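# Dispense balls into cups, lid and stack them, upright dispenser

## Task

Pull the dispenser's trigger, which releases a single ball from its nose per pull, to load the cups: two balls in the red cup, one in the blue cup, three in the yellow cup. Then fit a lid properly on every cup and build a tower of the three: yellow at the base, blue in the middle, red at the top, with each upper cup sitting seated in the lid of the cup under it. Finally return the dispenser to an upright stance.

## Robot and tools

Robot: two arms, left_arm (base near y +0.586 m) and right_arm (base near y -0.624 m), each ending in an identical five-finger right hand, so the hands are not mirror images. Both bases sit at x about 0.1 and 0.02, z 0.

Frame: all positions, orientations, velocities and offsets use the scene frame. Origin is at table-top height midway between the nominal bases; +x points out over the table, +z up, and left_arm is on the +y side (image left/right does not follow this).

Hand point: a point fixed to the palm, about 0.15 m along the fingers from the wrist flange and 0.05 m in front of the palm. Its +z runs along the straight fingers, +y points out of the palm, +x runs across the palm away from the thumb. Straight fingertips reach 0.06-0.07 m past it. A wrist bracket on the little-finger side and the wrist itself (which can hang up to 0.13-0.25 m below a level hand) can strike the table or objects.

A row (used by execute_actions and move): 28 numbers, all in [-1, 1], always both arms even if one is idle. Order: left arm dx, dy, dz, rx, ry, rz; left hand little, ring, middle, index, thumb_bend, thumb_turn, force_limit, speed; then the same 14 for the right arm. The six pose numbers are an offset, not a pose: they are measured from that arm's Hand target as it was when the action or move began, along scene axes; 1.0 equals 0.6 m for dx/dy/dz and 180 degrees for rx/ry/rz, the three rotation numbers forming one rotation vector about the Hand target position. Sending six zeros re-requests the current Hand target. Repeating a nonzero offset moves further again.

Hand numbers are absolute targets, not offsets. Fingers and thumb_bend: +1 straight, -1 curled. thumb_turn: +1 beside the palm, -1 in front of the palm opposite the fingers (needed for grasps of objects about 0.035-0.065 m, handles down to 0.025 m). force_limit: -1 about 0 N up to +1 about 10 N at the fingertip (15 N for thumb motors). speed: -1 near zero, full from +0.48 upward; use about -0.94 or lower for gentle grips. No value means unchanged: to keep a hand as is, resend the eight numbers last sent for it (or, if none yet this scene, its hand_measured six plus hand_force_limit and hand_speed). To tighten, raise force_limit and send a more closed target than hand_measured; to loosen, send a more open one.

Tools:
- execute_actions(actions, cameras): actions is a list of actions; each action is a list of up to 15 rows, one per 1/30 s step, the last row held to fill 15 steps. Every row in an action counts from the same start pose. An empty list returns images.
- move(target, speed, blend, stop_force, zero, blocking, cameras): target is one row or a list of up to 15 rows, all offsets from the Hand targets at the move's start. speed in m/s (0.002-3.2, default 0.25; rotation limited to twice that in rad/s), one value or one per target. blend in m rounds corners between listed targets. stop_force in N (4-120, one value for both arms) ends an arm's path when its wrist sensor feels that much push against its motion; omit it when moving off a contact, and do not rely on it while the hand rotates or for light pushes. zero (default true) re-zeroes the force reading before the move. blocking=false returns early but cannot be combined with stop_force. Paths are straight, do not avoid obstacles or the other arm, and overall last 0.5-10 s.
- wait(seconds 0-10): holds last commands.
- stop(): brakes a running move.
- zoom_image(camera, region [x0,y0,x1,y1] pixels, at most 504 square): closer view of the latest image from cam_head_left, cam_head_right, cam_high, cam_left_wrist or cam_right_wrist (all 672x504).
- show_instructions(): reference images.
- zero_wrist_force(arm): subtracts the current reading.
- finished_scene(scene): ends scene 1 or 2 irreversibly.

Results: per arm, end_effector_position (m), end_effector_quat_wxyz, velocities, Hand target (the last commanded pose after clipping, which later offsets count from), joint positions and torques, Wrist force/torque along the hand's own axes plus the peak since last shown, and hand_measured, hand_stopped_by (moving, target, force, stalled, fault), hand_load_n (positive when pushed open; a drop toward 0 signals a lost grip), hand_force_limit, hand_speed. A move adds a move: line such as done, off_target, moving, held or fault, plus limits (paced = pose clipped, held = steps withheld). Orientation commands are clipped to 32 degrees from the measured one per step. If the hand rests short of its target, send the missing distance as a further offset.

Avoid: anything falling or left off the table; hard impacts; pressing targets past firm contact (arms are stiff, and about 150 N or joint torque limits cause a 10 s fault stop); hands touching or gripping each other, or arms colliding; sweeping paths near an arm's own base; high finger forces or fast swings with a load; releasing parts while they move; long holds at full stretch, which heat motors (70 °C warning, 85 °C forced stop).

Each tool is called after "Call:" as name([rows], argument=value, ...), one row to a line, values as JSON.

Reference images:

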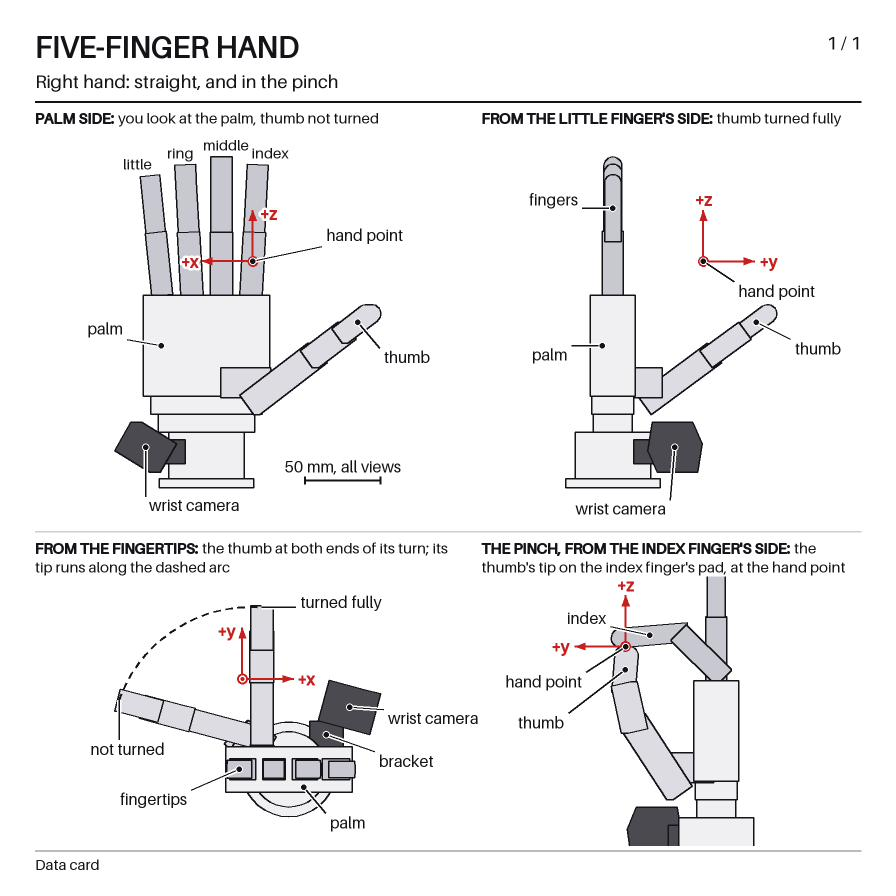

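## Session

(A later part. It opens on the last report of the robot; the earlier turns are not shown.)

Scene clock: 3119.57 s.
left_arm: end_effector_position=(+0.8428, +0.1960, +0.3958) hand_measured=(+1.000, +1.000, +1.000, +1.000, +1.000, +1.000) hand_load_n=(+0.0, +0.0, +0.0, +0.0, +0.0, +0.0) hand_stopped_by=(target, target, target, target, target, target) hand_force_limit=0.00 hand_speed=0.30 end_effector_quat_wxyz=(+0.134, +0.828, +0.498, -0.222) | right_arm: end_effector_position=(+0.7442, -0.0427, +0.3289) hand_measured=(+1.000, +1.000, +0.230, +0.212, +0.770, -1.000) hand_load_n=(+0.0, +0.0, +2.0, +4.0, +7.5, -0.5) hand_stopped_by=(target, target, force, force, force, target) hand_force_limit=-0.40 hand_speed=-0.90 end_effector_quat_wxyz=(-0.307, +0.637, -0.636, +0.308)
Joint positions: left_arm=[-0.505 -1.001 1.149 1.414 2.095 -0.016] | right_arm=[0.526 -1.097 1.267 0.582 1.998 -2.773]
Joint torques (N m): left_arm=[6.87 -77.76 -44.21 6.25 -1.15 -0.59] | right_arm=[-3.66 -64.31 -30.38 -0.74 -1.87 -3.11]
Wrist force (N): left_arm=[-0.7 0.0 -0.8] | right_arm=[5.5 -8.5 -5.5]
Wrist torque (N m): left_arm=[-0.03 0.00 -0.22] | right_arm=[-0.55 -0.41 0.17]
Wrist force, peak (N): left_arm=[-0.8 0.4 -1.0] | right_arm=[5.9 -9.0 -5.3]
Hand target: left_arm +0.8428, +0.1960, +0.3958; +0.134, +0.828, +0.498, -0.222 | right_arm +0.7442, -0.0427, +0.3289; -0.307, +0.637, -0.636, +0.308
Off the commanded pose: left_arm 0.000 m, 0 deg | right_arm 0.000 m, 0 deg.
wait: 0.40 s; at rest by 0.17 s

Call:
move(target=[0,0,0,0,0,0,1,1,1,1,1,1,0,0.3,-0.0017,-0.0012,0,0,0,0,1,1,0.1,0.1,0.5,-1,-0.4,-0.9], speed=0.008)

Call:
wait(seconds=0.3)

Call:
wait(seconds=0.3)

Scene clock: 3131.03 s.
left_arm: end_effector_position=(+0.8428, +0.1960, +0.3958) hand_measured=(+1.000, +1.000, +1.000, +1.000, +1.000, +1.000) hand_load_n=(+0.0, -0.5, -0.5, +0.0, +0.0, +0.0) hand_stopped_by=(target, target, target, target, target, target) hand_force_limit=0.00 hand_speed=0.30 end_effector_quat_wxyz=(+0.134, +0.828, +0.498, -0.222) | right_arm: end_effector_position=(+0.7432, -0.0434, +0.3288) hand_measured=(+1.000, +1.000, +0.230, +0.212, +0.770, -1.000) hand_load_n=(+0.0, +0.0, +3.0, +5.0, +7.0, +0.0) hand_stopped_by=(target, target, force, force, force, target) hand_force_limit=-0.40 hand_speed=-0.90 end_effector_quat_wxyz=(-0.307, +0.637, -0.636, +0.308)
Joint positions: left_arm=[-0.505 -1.001 1.149 1.414 2.095 -0.016] | right_arm=[0.526 -1.099 1.27 0.581 1.998 -2.773]
Joint torques (N m): left_arm=[3.3 -78.33 -42.73 6.32 -1.18 -0.45] | right_arm=[-11.77 -86.12 -32.03 -0.43 -2.21 -2.65]
Wrist force (N): left_arm=[-0.3 0.4 -0.9] | right_arm=[3.1 -7.2 -1.8]
Wrist torque (N m): left_arm=[0.04 -0.05 -0.18] | right_arm=[-0.57 -0.47 0.18]
Wrist force, peak (N): left_arm=[-0.7 0.6 -1.3] | right_arm=[5.6 -9.7 -5.2]
Hand target: left_arm +0.8428, +0.1960, +0.3958; +0.134, +0.828, +0.498, -0.222 | right_arm +0.7432, -0.0434, +0.3289; -0.307, +0.637, -0.636, +0.308
Off the commanded pose: left_arm 0.000 m, 0 deg | right_arm 0.000 m, 0 deg.
move: done

Scene clock: 3131.33 s.
left_arm: end_effector_position=(+0.8428, +0.1960, +0.3958) hand_measured=(+1.000, +1.000, +1.000, +1.000, +1.000, +1.000) hand_load_n=(+0.0, +0.0, +0.0, +0.0, +0.0, +0.0) hand_stopped_by=(target, target, target, target, target, target) hand_force_limit=0.00 hand_speed=0.30 end_effector_quat_wxyz=(+0.134, +0.828, +0.498, -0.222) | right_arm: end_effector_position=(+0.7432, -0.0434, +0.3289) hand_measured=(+1.000, +1.000, +0.230, +0.212, +0.770, -1.000) hand_load_n=(+0.0, -0.5, +2.5, +5.0, +7.0, +0.5) hand_stopped_by=(target, target, force, force, force, target) hand_force_limit=-0.40 hand_speed=-0.90 end_effector_quat_wxyz=(-0.307, +0.637, -0.636, +0.308)
Joint positions: left_arm=[-0.505 -1.001 1.149 1.414 2.095 -0.016] | right_arm=[0.526 -1.099 1.27 0.581 1.998 -2.773]
Joint torques (N m): left_arm=[5.03 -79.37 -43.86 6.05 -1.27 -0.53] | right_arm=[-12.93 -89.03 -30.3 -0.33 -1.96 -3.88]
Wrist force (N): left_arm=[-0.6 0.6 -1.0] | right_arm=[3.1 -6.9 -1.5]
Wrist torque (N m): left_arm=[0.06 0.00 -0.20] | right_arm=[-0.58 -0.49 0.18]
Wrist force, peak (N): left_arm=[-0.9 0.6 -0.9] | right_arm=[3.0 -7.6 -1.8]
Hand target: left_arm +0.8428, +0.1960, +0.3958; +0.134, +0.828, +0.498, -0.222 | right_arm +0.7432, -0.0434, +0.3289; -0.307, +0.637, -0.636, +0.308
Off the commanded pose: left_arm 0.000 m, 0 deg | right_arm 0.000 m, 0 deg.
wait: 0.30 s; at rest by 0.17 s

Scene clock: 3131.63 s.
left_arm: end_effector_position=(+0.8428, +0.1960, +0.3958) hand_measured=(+1.000, +1.000, +1.000, +1.000, +1.000, +1.000) hand_load_n=(+0.0, +0.0, +0.0, +0.0, +0.0, +0.0) hand_stopped_by=(target, target, target, target, target, target) hand_force_limit=0.00 hand_speed=0.30 end_effector_quat_wxyz=(+0.134, +0.828, +0.498, -0.222) | right_arm: end_effector_position=(+0.7432, -0.0434, +0.3289) hand_measured=(+1.000, +1.000, +0.230, +0.212, +0.770, -1.000) hand_load_n=(+0.0, +0.0, +3.0, +4.5, +7.0, +0.5) hand_stopped_by=(target, target, force, force, force, target) hand_force_limit=-0.40 hand_speed=-0.90 end_effector_quat_wxyz=(-0.307, +0.637, -0.636, +0.308)
Joint positions: left_arm=[-0.505 -1.001 1.149 1.414 2.095 -0.016] | right_arm=[0.526 -1.099 1.27 0.581 1.998 -2.773]
Joint torques (N m): left_arm=[7.67 -79.22 -43.71 5.93 -0.8 -0.1] | right_arm=[-13.06 -87.68 -31.62 -0.7 -2.09 -3.61]
Wrist force (N): left_arm=[-0.7 0.5 -1.0] | right_arm=[3.1 -7.0 -1.4]
Wrist torque (N m): left_arm=[0.03 0.01 -0.21] | right_arm=[-0.61 -0.47 0.18]
Wrist force, peak (N): left_arm=[-0.7 0.7 -0.9] | right_arm=[3.5 -7.2 -2.1]
Hand target: left_arm +0.8428, +0.1960, +0.3958; +0.134, +0.828, +0.498, -0.222 | right_arm +0.7432, -0.0434, +0.3289; -0.307, +0.637, -0.636, +0.308
Off the commanded pose: left_arm 0.000 m, 0 deg | right_arm 0.000 m, 0 deg.
wait: 0.30 s; at rest by 0.17 s

Call:
move(target=[0,0,0,0,0,0,1,1,1,1,1,1,0,0.3,0,0,-0.012,0,0,0,1,1,0.1,0.1,0.5,-1,-0.4,-0.9], speed=0.008, stop_force=5)

Call:
wait(seconds=0.3)

Scene clock: 3138.90 s.
left_arm: end_effector_position=(+0.8428, +0.1960, +0.3958) hand_measured=(+1.000, +1.000, +1.000, +1.000, +1.000, +1.000) hand_load_n=(+0.0, +0.0, +0.0, +0.0, +0.0, +0.0) hand_stopped_by=(target, target, target, target, target, target) hand_force_limit=0.00 hand_speed=0.30 end_effector_quat_wxyz=(+0.134, +0.828, +0.498, -0.222) | right_arm: end_effector_position=(+0.7432, -0.0434, +0.3217) hand_measured=(+1.000, +1.000, +0.230, +0.212, +0.770, -1.000) hand_load_n=(+0.0, +0.0, +1.5, +4.5, +7.0, -1.0) hand_stopped_by=(target, target, force, force, force, target) hand_force_limit=-0.40 hand_speed=-0.90 end_effector_quat_wxyz=(-0.307, +0.637, -0.636, +0.308)
Joint positions: left_arm=[-0.505 -1.001 1.149 1.414 2.095 -0.016] | right_arm=[0.526 -1.097 1.28 0.569 1.998 -2.773]
Joint torques (N m): left_arm=[4.64 -79.05 -42.7 6.07 -1.22 -0.4] | right_arm=[-11.88 -64.38 -30.21 -1.13 -1.73 -2.93]
Wrist force (N): left_arm=[-0.6 0.6 -0.8] | right_arm=[5.3 -8.4 -5.1]
Wrist torque (N m): left_arm=[0.05 -0.01 -0.20] | right_arm=[-0.60 -0.44 0.17]
Wrist force, peak (N): left_arm=[-0.9 0.6 -1.0] | right_arm=[5.7 -8.6 -4.9]
Hand target: left_arm +0.8428, +0.1960, +0.3958; +0.134, +0.828, +0.498, -0.222 | right_arm +0.7432, -0.0434, +0.3217; -0.307, +0.637, -0.636, +0.308
Off the commanded pose: left_arm 0.000 m, 0 deg | right_arm 0.000 m, 0 deg.
move: done

Scene clock: 3139.20 s.
left_arm: end_effector_position=(+0.8428, +0.1960, +0.3958) hand_measured=(+1.000, +1.000, +1.000, +1.000, +1.000, +1.000) hand_load_n=(+0.0, +0.0, +0.0, +0.0, +0.0, +0.0) hand_stopped_by=(target, target, target, target, target, target) hand_force_limit=0.00 hand_speed=0.30 end_effector_quat_wxyz=(+0.134, +0.828, +0.498, -0.222) | right_arm: end_effector_position=(+0.7432, -0.0434, +0.3217) hand_measured=(+1.000, +1.000, +0.230, +0.212, +0.770, -1.000) hand_load_n=(+0.0, +0.0, +1.5, +4.5, +7.0, -1.0) hand_stopped_by=(target, target, force, force, force, target) hand_force_limit=-0.40 hand_speed=-0.90 end_effector_quat_wxyz=(-0.307, +0.637, -0.636, +0.308)
Joint positions: left_arm=[-0.505 -1.001 1.149 1.414 2.095 -0.016] | right_arm=[0.526 -1.097 1.28 0.569 1.998 -2.773]
Joint torques (N m): left_arm=[3.36 -79.89 -43.08 6.06 -0.95 -0.2] | right_arm=[-11.76 -64.49 -30.58 -1.11 -1.93 -2.86]
Wrist force (N): left_arm=[-0.5 0.3 -0.9] | right_arm=[5.4 -8.8 -4.8]
Wrist torque (N m): left_arm=[0.02 -0.02 -0.21] | right_arm=[-0.68 -0.46 0.16]
Wrist force, peak (N): left_arm=[-0.8 0.5 -0.9] | right_arm=[5.7 -8.6 -4.7]
Hand target: left_arm +0.8428, +0.1960, +0.3958; +0.134, +0.828, +0.498, -0.222 | right_arm +0.7432, -0.0434, +0.3217; -0.307, +0.637, -0.636, +0.308
Off the commanded pose: left_arm 0.000 m, 0 deg | right_arm 0.000 m, 0 deg.
wait: 0.30 s; at rest by 0.17 s

Call:
execute_actions(actions=[])

Scene clock: 3178.17 s.
left_arm: end_effector_position=(+0.8428, +0.1960, +0.3958) hand_measured=(+1.000, +1.000, +1.000, +1.000, +1.000, +1.000) hand_load_n=(+0.0, +0.0, -0.5, +0.0, +0.0, +0.0) hand_stopped_by=(target, target, target, target, target, target) hand_force_limit=0.00 hand_speed=0.30 end_effector_quat_wxyz=(+0.134, +0.828, +0.498, -0.222) | right_arm: end_effector_position=(+0.7432, -0.0434, +0.3217) hand_measured=(+1.000, +1.000, +0.230, +0.212, +0.770, -1.000) hand_load_n=(+0.0, +0.0, +1.5, +4.5, +7.0, -0.5) hand_stopped_by=(target, target, force, force, force, target) hand_force_limit=-0.40 hand_speed=-0.90 end_effector_quat_wxyz=(-0.307, +0.637, -0.636, +0.308)
Joint positions: left_arm=[-0.505 -1.001 1.149 1.414 2.095 -0.016] | right_arm=[0.526 -1.097 1.28 0.569 1.998 -2.773]
Joint velocities: within noise
Joint torques (N m): left_arm=[7.27 -78.87 -42.3 6.34 -0.54 -0.52] | right_arm=[1.44 -65.03 -31.72 -0.79 -2.2 -3.8]
Motor temperatures (°C): left_arm=[25 32 32 36 32 32] | right_arm=[23 32 36 30 33 31]
Wrist force (N): left_arm=[-0.5 0.4 -0.6] | right_arm=[5.3 -8.4 -4.7]
Wrist torque (N m): left_arm=[0.01 -0.03 -0.20] | right_arm=[-0.64 -0.45 0.17]
Wrist force, peak (N): left_arm=[-0.9 0.7 -1.1] | right_arm=[5.5 -8.9 -5.2]
Hand target: left_arm +0.8428, +0.1960, +0.3958; +0.134, +0.828, +0.498, -0.222 | right_arm +0.7432, -0.0434, +0.3217; -0.307, +0.637, -0.636, +0.308
Off the commanded pose: left_arm 0.000 m, 0 deg | right_arm 0.000 m, 0 deg.
camera_calibration:
cam_left_wrist: T_world_to_cam=[[0.949539, -0.288619, -0.12278, -0.695639], [-0.0398126, -0.499199, 0.865572, -0.209279], [-0.311112, -0.817006, -0.4855, 0.729194], [0, 0, 0, 1]] pos_world=[0.879066, 0.29051, 0.449759]
cam_right_wrist: T_world_to_cam=[[-0.559564, -0.259998, -0.78695, 0.664645], [-0.565461, 0.813956, 0.133153, 0.408141], [0.605923, 0.519497, -0.602479, -0.117597], [0, 0, 0, 1]] pos_world=[0.673953, -0.0983109, 0.397847]

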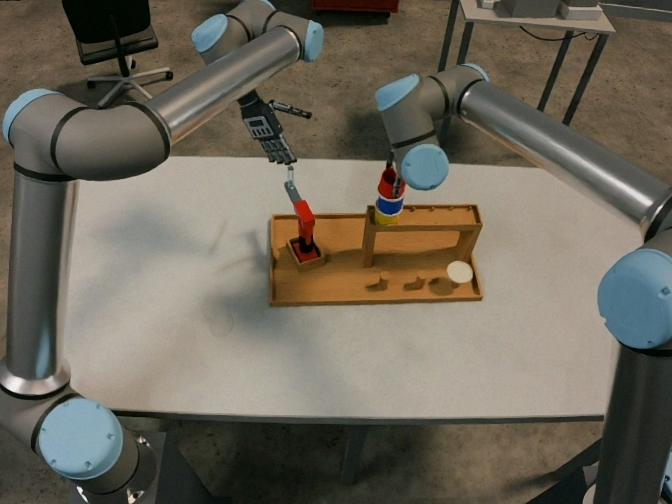

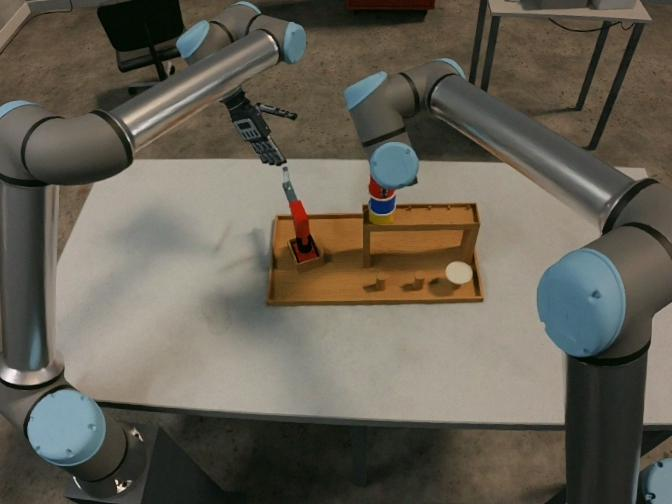

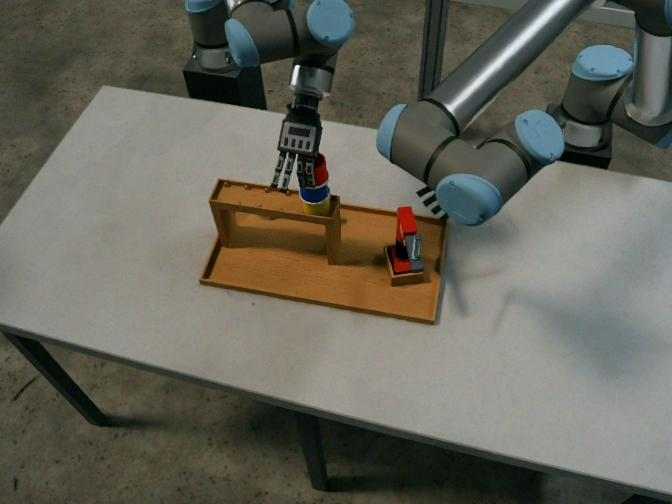

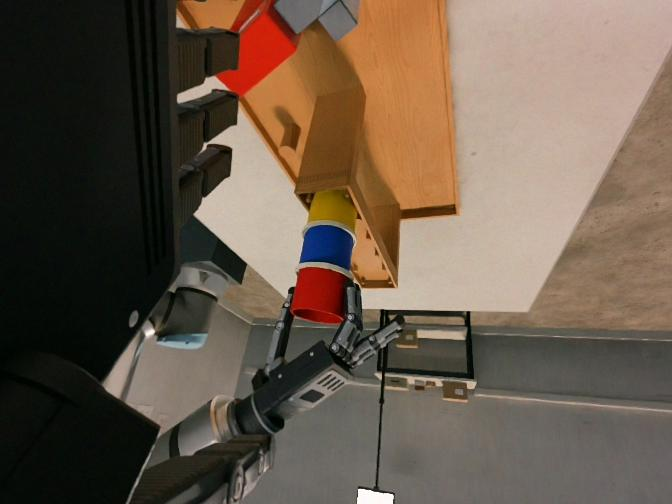

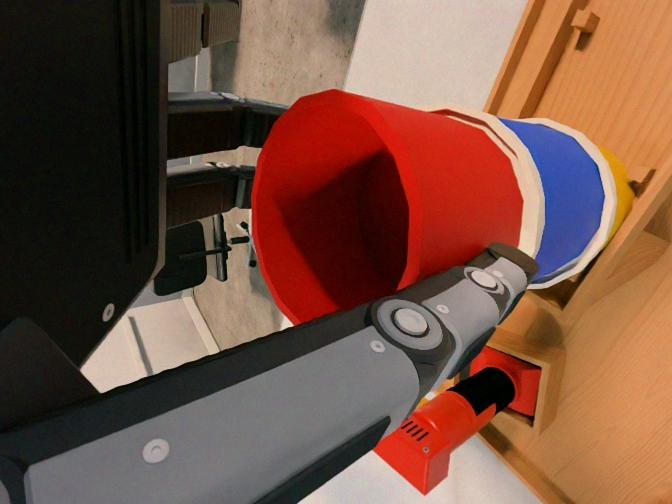

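Call:
zoom_image(camera="cam_left_wrist", region=[280, 200, 380, 340])

Call:
zoom_image(camera="cam_right_wrist", region=[380, 60, 672, 300])

Call:
zoom_image(camera="cam_high", region=[260, 130, 360, 230])

Scaled by 3.600 from the camera's 672x504 image, which has a finer 960x720 frame.

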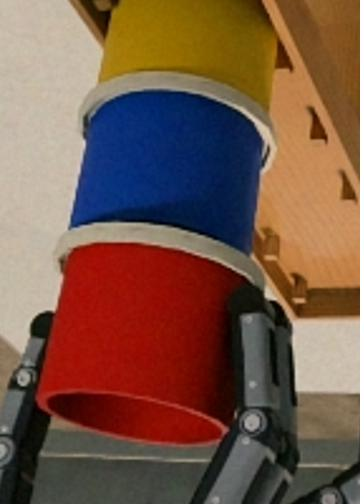

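Scaled by 1.726 from the camera's 672x504 image, which has a finer 960x720 frame.

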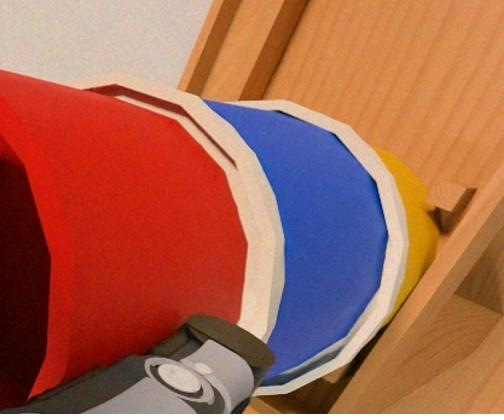

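Scaled by 5.040 from the camera's 672x504 image, which has a finer 960x720 frame.

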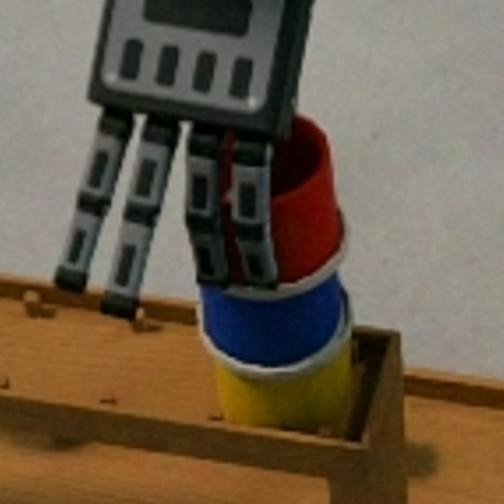

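Call:
zoom_image(camera="cam_right_wrist", region=[400, 90, 560, 210])

Call:
zoom_image(camera="cam_left_wrist", region=[290, 215, 360, 275])

Call:
zoom_image(camera="cam_left_wrist", region=[285, 255, 365, 330])

Scaled by 3.150 from the camera's 672x504 image, which has a finer 960x720 frame.

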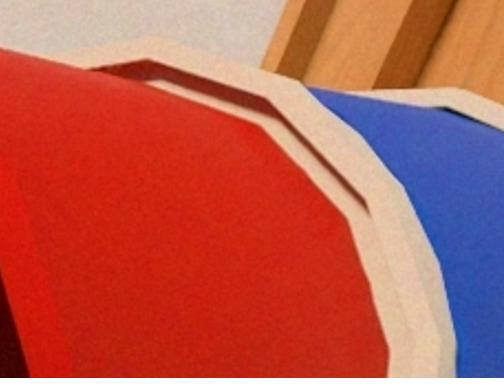

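Scaled by 7.200 from the camera's 672x504 image, which has a finer 960x720 frame.

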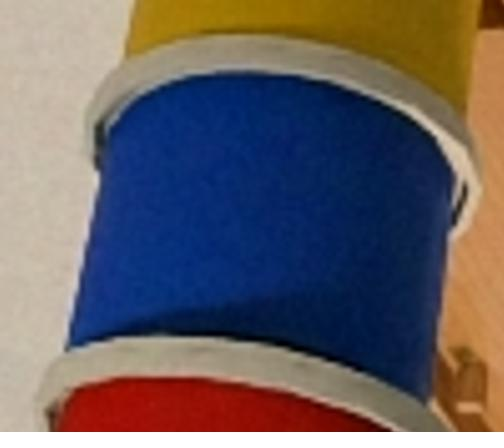

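Scaled by 6.300 from the camera's 672x504 image, which has a finer 960x720 frame.

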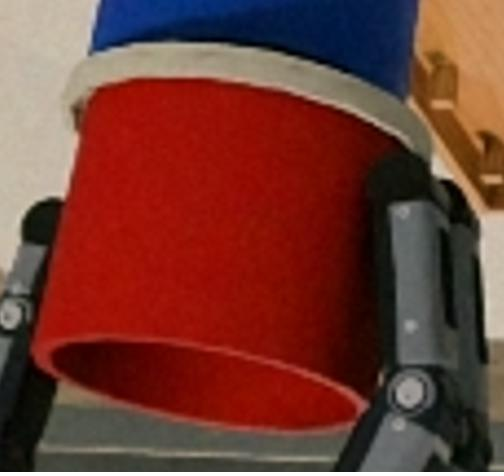

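Call:
move(target=[0,0,0,0,0,0,1,1,1,1,1,1,0,0.3,0,0,0.0133,0,0,0,1,1,0.1,0.1,0.5,-1,-0.4,-0.9], speed=0.02, cameras=["cam_left_wrist","cam_right_wrist"])

Scene clock: 3245.17 s.
left_arm: end_effector_position=(+0.8428, +0.1960, +0.3958) hand_measured=(+1.000, +1.000, +1.000, +1.000, +1.000, +1.000) hand_load_n=(+0.0, +0.0, +0.0, +0.0, -0.5, +0.0) hand_stopped_by=(target, target, target, target, target, target) hand_force_limit=0.00 hand_speed=0.30 end_effector_quat_wxyz=(+0.134, +0.828, +0.498, -0.222) | right_arm: end_effector_position=(+0.7432, -0.0434, +0.3295) hand_measured=(+1.000, +1.000, +0.230, +0.212, +0.770, -1.000) hand_load_n=(+0.0, +0.0, +2.0, +5.0, +7.0, +0.0) hand_stopped_by=(target, target, force, force, force, target) hand_force_limit=-0.40 hand_speed=-0.90 end_effector_quat_wxyz=(-0.307, +0.637, -0.636, +0.308)
Joint positions: left_arm=[-0.505 -1.001 1.149 1.414 2.095 -0.016] | right_arm=[0.526 -1.099 1.269 0.582 1.998 -2.773]
Joint torques (N m): left_arm=[5.36 -82.5 -40.03 6 -1.1 -0.74] | right_arm=[1.18 -89.63 -47.91 3.39 -1.02 -3.06]
Wrist force (N): left_arm=[-0.6 0.6 -0.8] | right_arm=[4.3 -3.9 0.7]
Wrist torque (N m): left_arm=[0.06 -0.01 -0.20] | right_arm=[-0.68 -0.48 0.19]
Wrist force, peak (N): left_arm=[-0.8 0.4 -1.4] | right_arm=[5.8 -8.7 -5.1]
Hand target: left_arm +0.8428, +0.1960, +0.3958; +0.134, +0.828, +0.498, -0.222 | right_arm +0.7432, -0.0434, +0.3296; -0.307, +0.637, -0.636, +0.308
Off the commanded pose: left_arm 0.000 m, 0 deg | right_arm 0.000 m, 0 deg.
move: done
camera_calibration:
cam_left_wrist: T_world_to_cam=[[0.949539, -0.288619, -0.12278, -0.695639], [-0.0398126, -0.499199, 0.865572, -0.209279], [-0.311112, -0.817006, -0.4855, 0.729194], [0, 0, 0, 1]] pos_world=[0.879066, 0.29051, 0.449759]
cam_right_wrist: T_world_to_cam=[[-0.559564, -0.259998, -0.78695, 0.670862], [-0.565461, 0.813956, 0.133153, 0.407089], [0.605923, 0.519497, -0.602479, -0.112837], [0, 0, 0, 1]] pos_world=[0.673953, -0.0983109, 0.405747]
Images, in order (width x height): cam_left_wrist 672x504, cam_right_wrist 672x504.

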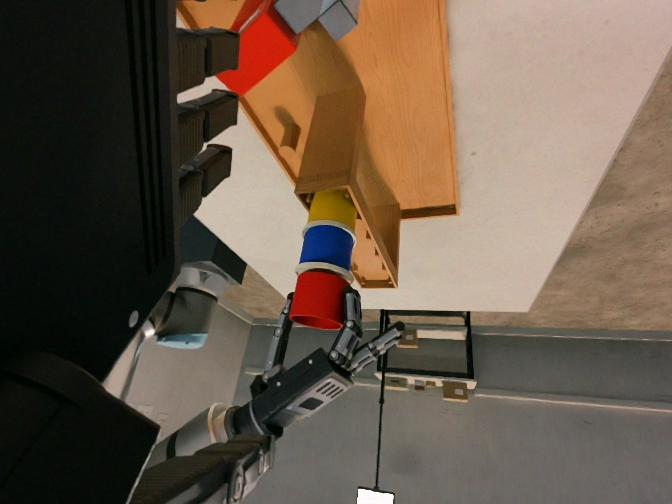

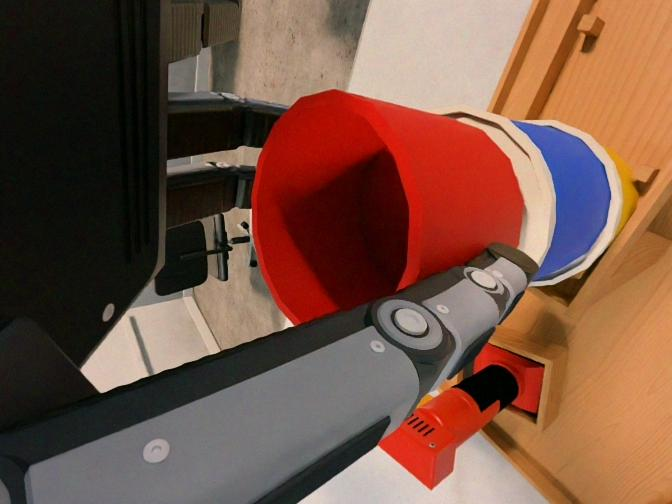

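Call:
zoom_image(camera="cam_right_wrist", region=[420, 90, 580, 290])

Call:
zoom_image(camera="cam_left_wrist", region=[280, 245, 360, 335])

Scaled by 2.520 from the camera's 672x504 image, which has a finer 960x720 frame.

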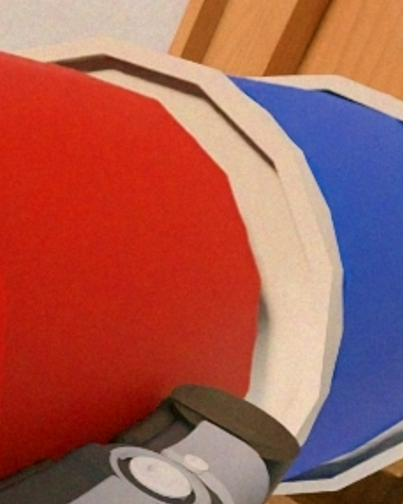

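Scaled by 5.600 from the camera's 672x504 image, which has a finer 960x720 frame.

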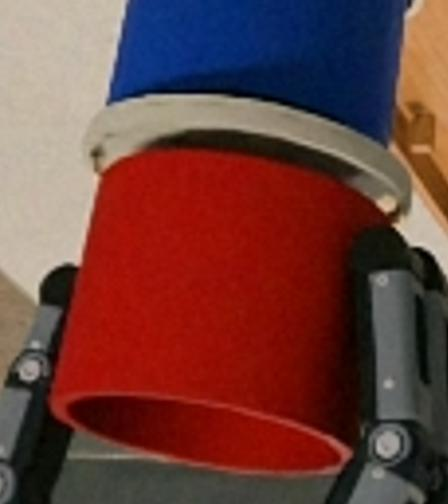

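Call:
move([
  [0,0,0,0,0,0,1,1,1,1,1,1,0,0.3,-0.002,-0.00183,0,0,0,0,1,1,0.1,0.1,0.5,-1,-0.4,-0.9],
  [0,0,0,0,0,0,1,1,1,1,1,1,0,0.3,-0.002,-0.00183,-0.0165,0,0,0,1,1,0.1,0.1,0.5,-1,-0.4,-0.9],
], speed=0.01, stop_force=4, cameras=["cam_left_wrist","cam_right_wrist"])

Scene clock: 3283.30 s.
left_arm: end_effector_position=(+0.8428, +0.1960, +0.3958) hand_measured=(+1.000, +1.000, +1.000, +1.000, +1.000, +1.000) hand_load_n=(+0.0, +0.0, +0.0, +0.0, +0.0, +0.0) hand_stopped_by=(target, target, target, target, target, target) hand_force_limit=0.00 hand_speed=0.30 end_effector_quat_wxyz=(+0.134, +0.828, +0.498, -0.222) | right_arm: end_effector_position=(+0.7420, -0.0445, +0.3217) hand_measured=(+1.000, +1.000, +0.230, +0.212, +0.770, -1.000) hand_load_n=(+0.0, +0.0, +2.0, +5.0, +7.0, -0.5) hand_stopped_by=(target, target, force, force, force, target) hand_force_limit=-0.40 hand_speed=-0.90 end_effector_quat_wxyz=(-0.307, +0.637, -0.636, +0.308)
Joint positions: left_arm=[-0.505 -1.001 1.149 1.414 2.095 -0.016] | right_arm=[0.525 -1.1 1.284 0.568 1.998 -2.773]
Joint torques (N m): left_arm=[4.59 -79.24 -40.36 5.9 -0.86 -0.41] | right_arm=[-9.93 -89.1 -49.16 4.06 -1.95 -3.03]
Wrist force (N): left_arm=[-0.5 0.7 -0.8] | right_arm=[5.0 -5.1 -1.2]
Wrist torque (N m): left_arm=[0.07 -0.02 -0.19] | right_arm=[-0.59 -0.50 0.21]
Wrist force, peak (N): left_arm=[-0.6 0.7 -1.5] | right_arm=[5.3 -8.4 -4.9]
Hand target: left_arm +0.8428, +0.1960, +0.3958; +0.134, +0.828, +0.498, -0.222 | right_arm +0.7420, -0.0445, +0.3217; -0.307, +0.637, -0.636, +0.308 (not the last commanded pose)
Off the commanded pose: left_arm 0.000 m, 0 deg | right_arm 0.002 m, 0 deg.
move: contact (right_arm); path passed 1 of 2 targets
camera_calibration:
cam_left_wrist: T_world_to_cam=[[0.949539, -0.288619, -0.12278, -0.695639], [-0.0398126, -0.499199, 0.865572, -0.209279], [-0.311112, -0.817006, -0.4855, 0.729194], [0, 0, 0, 1]] pos_world=[0.879066, 0.29051, 0.449759]
cam_right_wrist: T_world_to_cam=[[-0.559564, -0.259998, -0.78695, 0.663766], [-0.565461, 0.813956, 0.133153, 0.408344], [0.605923, 0.519497, -0.602479, -0.116238], [0, 0, 0, 1]] pos_world=[0.672753, -0.0994109, 0.397947]
Images, in order (width x height): cam_left_wrist 672x504, cam_right_wrist 672x504.

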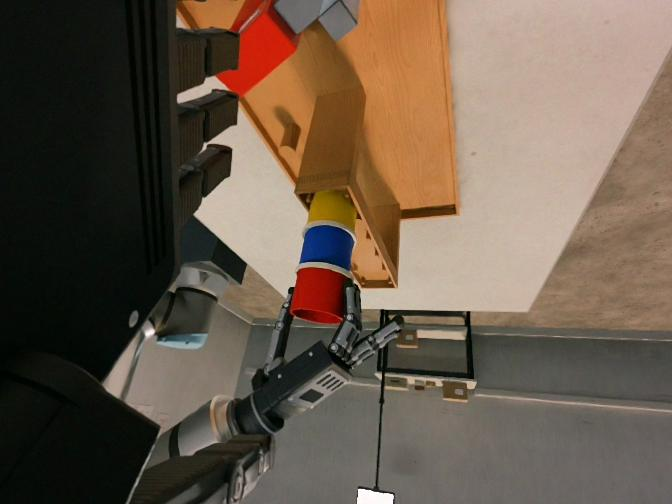

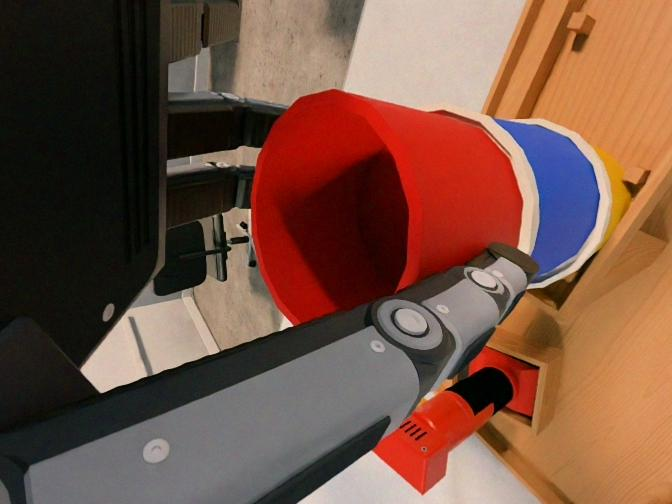

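Call:
zoom_image(camera="cam_right_wrist", region=[400, 90, 560, 290])

Call:
zoom_image(camera="cam_left_wrist", region=[280, 245, 360, 335])

Scaled by 2.520 from the camera's 672x504 image, which has a finer 960x720 frame.

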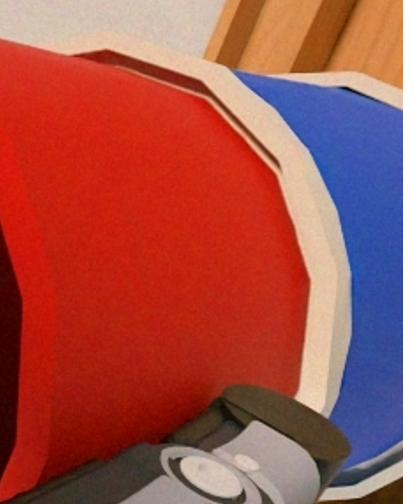

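Scaled by 5.600 from the camera's 672x504 image, which has a finer 960x720 frame.

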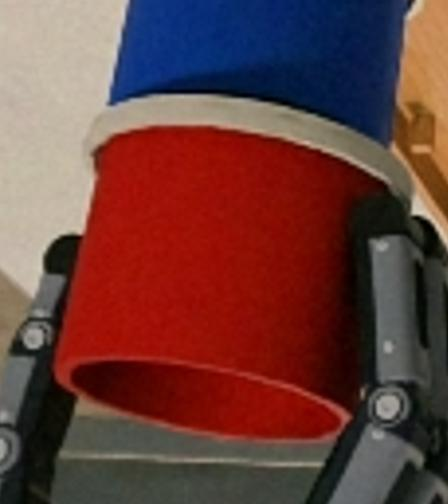

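Call:
execute_actions(actions=[], cameras=["cam_head_left","cam_head_right","cam_high","cam_left_wrist"])

Call:
zoom_image(camera="cam_head_left", region=[350, 140, 450, 240])

Call:
zoom_image(camera="cam_high", region=[285, 140, 345, 220])

Call:
zoom_image(camera="cam_left_wrist", region=[285, 210, 365, 330])

Scene clock: 3344.23 s.
left_arm: end_effector_position=(+0.8428, +0.1960, +0.3958) hand_measured=(+1.000, +1.000, +1.000, +1.000, +1.000, +1.000) hand_load_n=(+0.0, +0.0, +0.5, +0.0, +0.0, +0.0) hand_stopped_by=(target, target, target, target, target, target) hand_force_limit=0.00 hand_speed=0.30 end_effector_quat_wxyz=(+0.134, +0.828, +0.498, -0.222) | right_arm: end_effector_position=(+0.7420, -0.0445, +0.3217) hand_measured=(+1.000, +1.000, +0.230, +0.212, +0.770, -1.000) hand_load_n=(+0.0, +0.0, +2.0, +5.0, +7.0, -0.5) hand_stopped_by=(target, target, force, force, force, target) hand_force_limit=-0.40 hand_speed=-0.90 end_effector_quat_wxyz=(-0.307, +0.637, -0.636, +0.308)
Joint positions: left_arm=[-0.505 -1.001 1.149 1.414 2.095 -0.016] | right_arm=[0.525 -1.1 1.284 0.568 1.998 -2.773]
Joint velocities: within noise
Joint torques (N m): left_arm=[4.09 -79.73 -39.2 6.23 -0.75 -0.59] | right_arm=[4.22 -87.5 -48.34 2.23 -1.22 -1.78]
Motor temperatures (°C): left_arm=[25 31 32 36 32 32] | right_arm=[23 32 36 30 32 31]
Wrist force (N): left_arm=[-0.7 0.7 -1.0] | right_arm=[5.2 -5.2 -1.2]
Wrist torque (N m): left_arm=[0.07 0.01 -0.21] | right_arm=[-0.62 -0.53 0.22]
Wrist force, peak (N): left_arm=[-1.0 0.8 -1.3] | right_arm=[5.2 -5.7 -1.2]
Hand target: left_arm +0.8428, +0.1960, +0.3958; +0.134, +0.828, +0.498, -0.222 | right_arm +0.7420, -0.0445, +0.3217; -0.307, +0.637, -0.636, +0.308 (not the last commanded pose)
Off the commanded pose: left_arm 0.000 m, 0 deg | right_arm 0.002 m, 0 deg.
camera_calibration:
cam_left_wrist: T_world_to_cam=[[0.949539, -0.288619, -0.12278, -0.695639], [-0.0398126, -0.499199, 0.865572, -0.209279], [-0.311112, -0.817006, -0.4855, 0.729194], [0, 0, 0, 1]] pos_world=[0.879066, 0.29051, 0.449759]
Images, in order (width x height): cam_head_left 672x504, cam_head_right 672x504, cam_high 672x504, cam_left_wrist 672x504.

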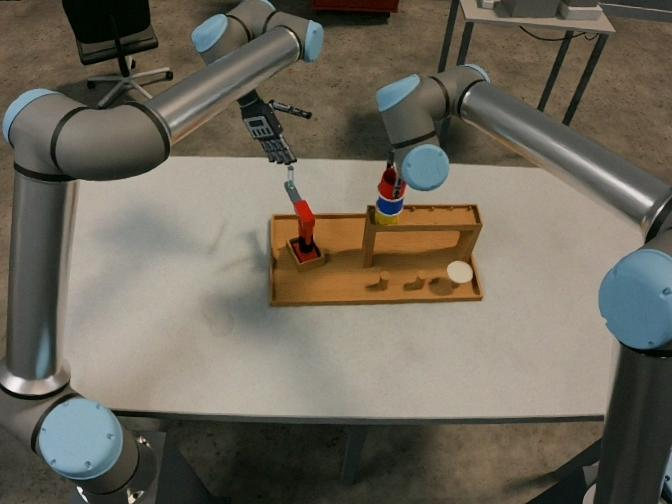

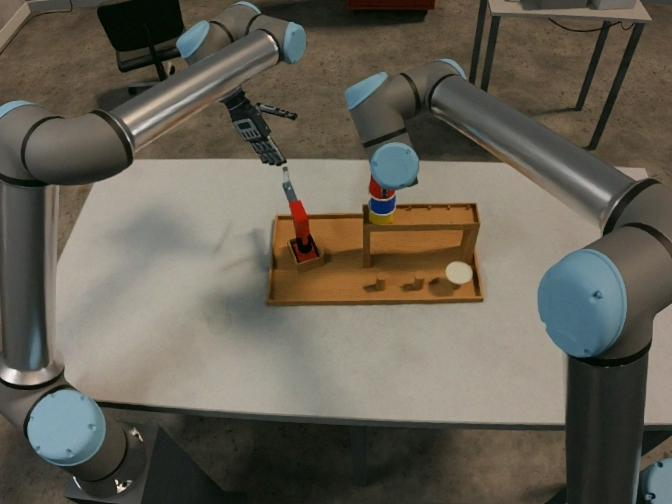

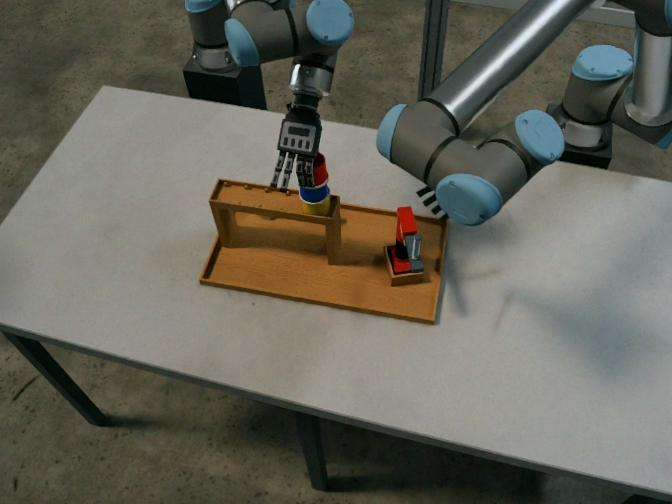

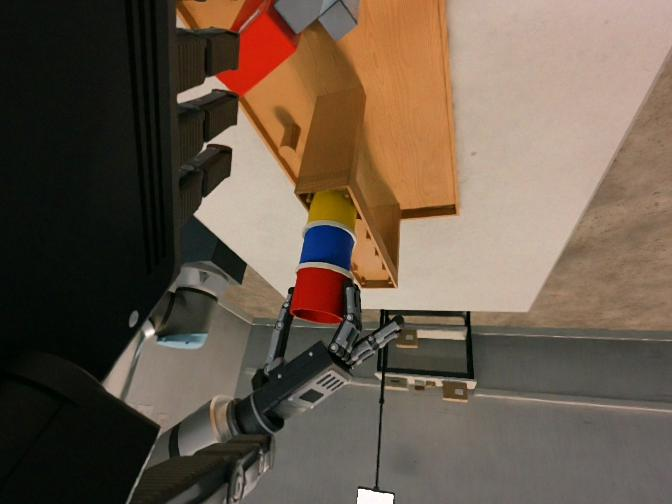

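Scaled by 5.040 from the camera's 672x504 image, which has a finer 960x720 frame.

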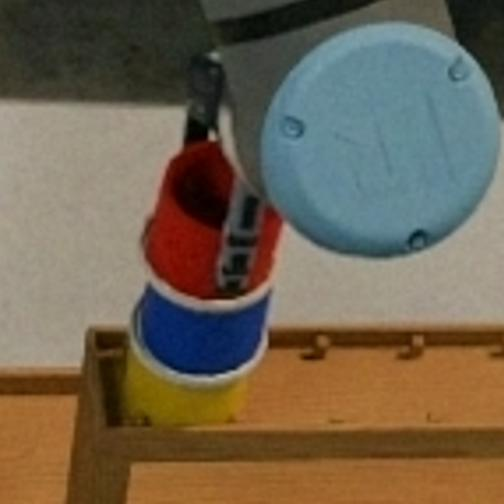

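Scaled by 6.300 from the camera's 672x504 image, which has a finer 960x720 frame.

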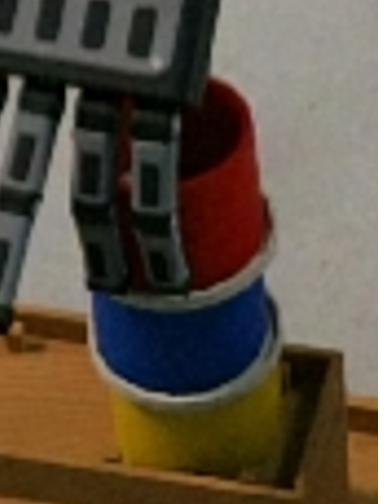

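Scaled by 4.200 from the camera's 672x504 image, which has a finer 960x720 frame.

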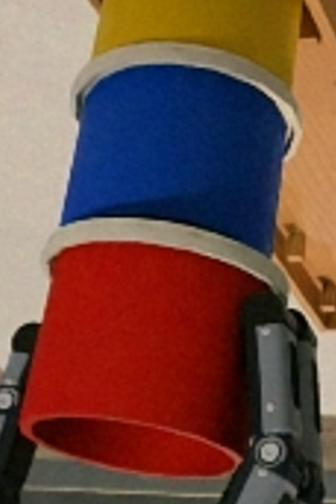

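Call:
zoom_image(camera="cam_left_wrist", region=[285, 260, 325, 330])

Call:
zoom_image(camera="cam_left_wrist", region=[290, 210, 330, 280])

Call:
zoom_image(camera="cam_left_wrist", region=[325, 210, 365, 280])

Call:
zoom_image(camera="cam_left_wrist", region=[325, 260, 365, 330])

Scaled by 7.200 from the camera's 672x504 image, which has a finer 960x720 frame.

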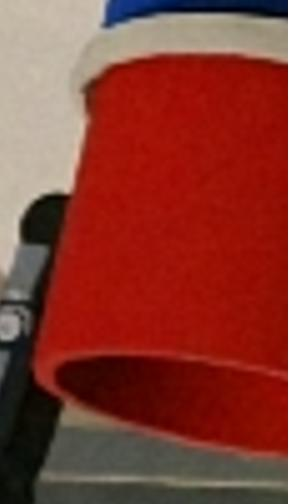

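Scaled by 7.200 from the camera's 672x504 image, which has a finer 960x720 frame.

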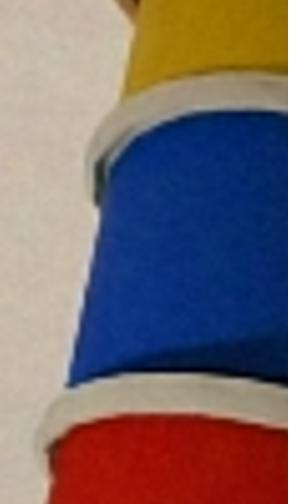

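Scaled by 7.200 from the camera's 672x504 image, which has a finer 960x720 frame.

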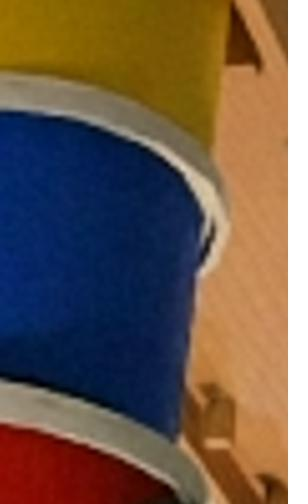

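Scaled by 7.200 from the camera's 672x504 image, which has a finer 960x720 frame.

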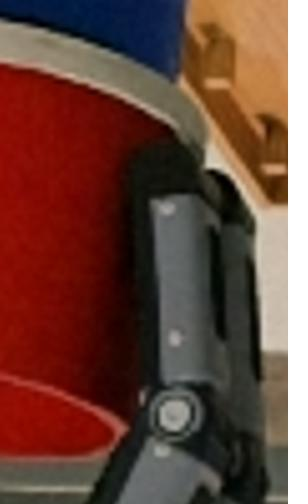

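Call:
execute_actions([
  [[0,0,0,0,0,0,1,1,1,1,1,1,0,0.3,0,0,0,0,0,0,1,1,0.6,0.6,1,-1,-0.4,-0.85]],
  [[0,0,0,0,0,0,1,1,1,1,1,1,0,0.3,0,0,0,0,0,0,1,1,0.6,0.6,1,-1,-0.4,-0.85]],
  [[0,0,0,0,0,0,1,1,1,1,1,1,0,0.3,0,0,0,0,0,0,1,1,0.6,0.6,1,-1,-0.4,-0.85]],
  [[0,0,0,0,0,0,1,1,1,1,1,1,0,0.3,0,0,0,0,0,0,1,1,0.6,0.6,1,-1,-0.4,-0.85]],
], cameras=["cam_left_wrist","cam_right_wrist"])

Call:
zoom_image(camera="cam_left_wrist", region=[285, 210, 365, 330])

Call:
zoom_image(camera="cam_right_wrist", region=[400, 90, 560, 290])

Scene clock: 3378.33 s.
left_arm: end_effector_position=(+0.8428, +0.1960, +0.3958) hand_measured=(+1.000, +1.000, +1.000, +1.000, +1.000, +1.000) hand_load_n=(+0.0, +0.0, +0.0, +0.0, +0.0, +0.0) hand_stopped_by=(target, target, target, target, target, target) hand_force_limit=0.00 hand_speed=0.30 end_effector_quat_wxyz=(+0.134, +0.828, +0.498, -0.222) | right_arm: end_effector_position=(+0.7420, -0.0445, +0.3217) hand_measured=(+1.000, +1.000, +0.600, +0.600, +1.000, -1.000) hand_load_n=(+0.0, +0.0, -0.5, +0.0, +0.0, +0.0) hand_stopped_by=(target, target, target, target, target, target) hand_force_limit=-0.40 hand_speed=-0.85 end_effector_quat_wxyz=(-0.307, +0.637, -0.636, +0.308)
Joint positions: left_arm=[-0.505 -1.001 1.149 1.414 2.095 -0.016] | right_arm=[0.525 -1.1 1.284 0.568 1.998 -2.773]
Joint torques (N m): left_arm=[8.43 -80.77 -38.02 5.59 -0.91 -0.33] | right_arm=[1.68 -81.84 -45.6 2.08 -0.39 -0.98]
Wrist force (N): left_arm=[-0.5 0.4 -1.0] | right_arm=[4.1 -4.1 0.6]
Wrist torque (N m): left_arm=[0.02 -0.03 -0.21] | right_arm=[-0.67 -0.48 0.19]
Wrist force, peak (N): left_arm=[-0.9 0.6 -1.5] | right_arm=[5.1 -5.7 -1.1]
Hand target: left_arm +0.8428, +0.1960, +0.3958; +0.134, +0.828, +0.498, -0.222 | right_arm +0.7420, -0.0445, +0.3217; -0.307, +0.637, -0.636, +0.308
Off the commanded pose: left_arm 0.000 m, 0 deg | right_arm 0.000 m, 0 deg.
camera_calibration:
cam_left_wrist: T_world_to_cam=[[0.949539, -0.288619, -0.12278, -0.695639], [-0.0398126, -0.499199, 0.865572, -0.209279], [-0.311112, -0.817006, -0.4855, 0.729194], [0, 0, 0, 1]] pos_world=[0.879066, 0.29051, 0.449759]
cam_right_wrist: T_world_to_cam=[[-0.559564, -0.259998, -0.78695, 0.663766], [-0.565461, 0.813956, 0.133153, 0.408344], [0.605923, 0.519497, -0.602479, -0.116238], [0, 0, 0, 1]] pos_world=[0.672753, -0.0994109, 0.397947]
Images, in order (width x height): cam_left_wrist 672x504, cam_right_wrist 672x504.

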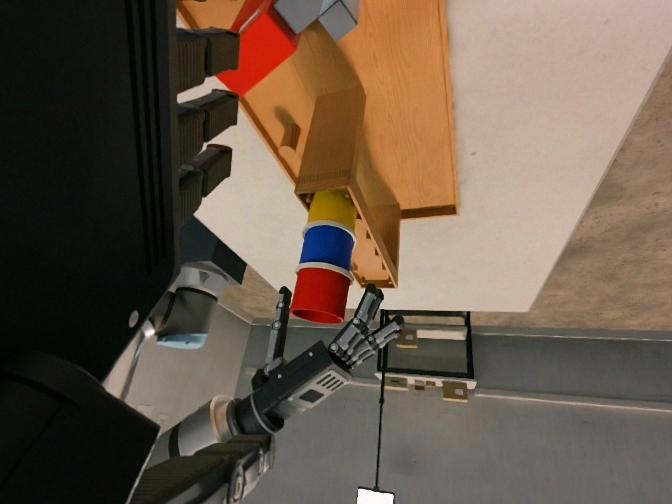

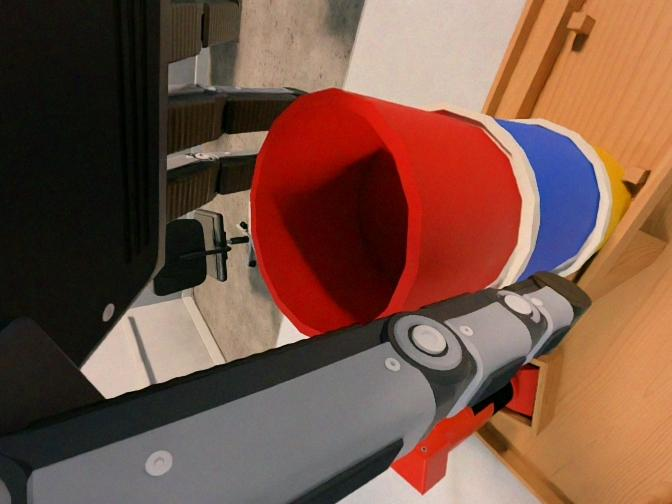

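Scaled by 4.200 from the camera's 672x504 image, which has a finer 960x720 frame.

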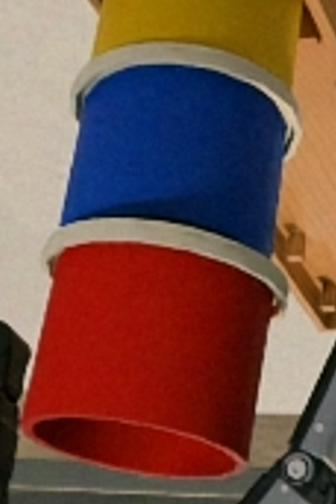

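Scaled by 2.520 from the camera's 672x504 image, which has a finer 960x720 frame.

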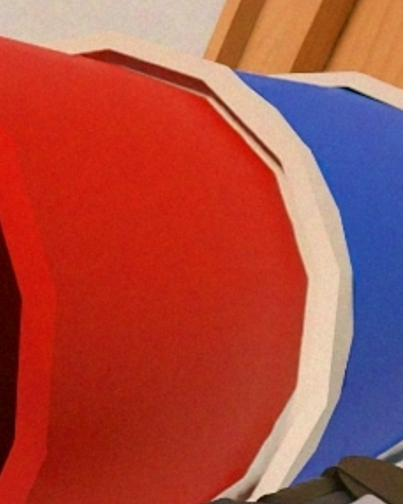

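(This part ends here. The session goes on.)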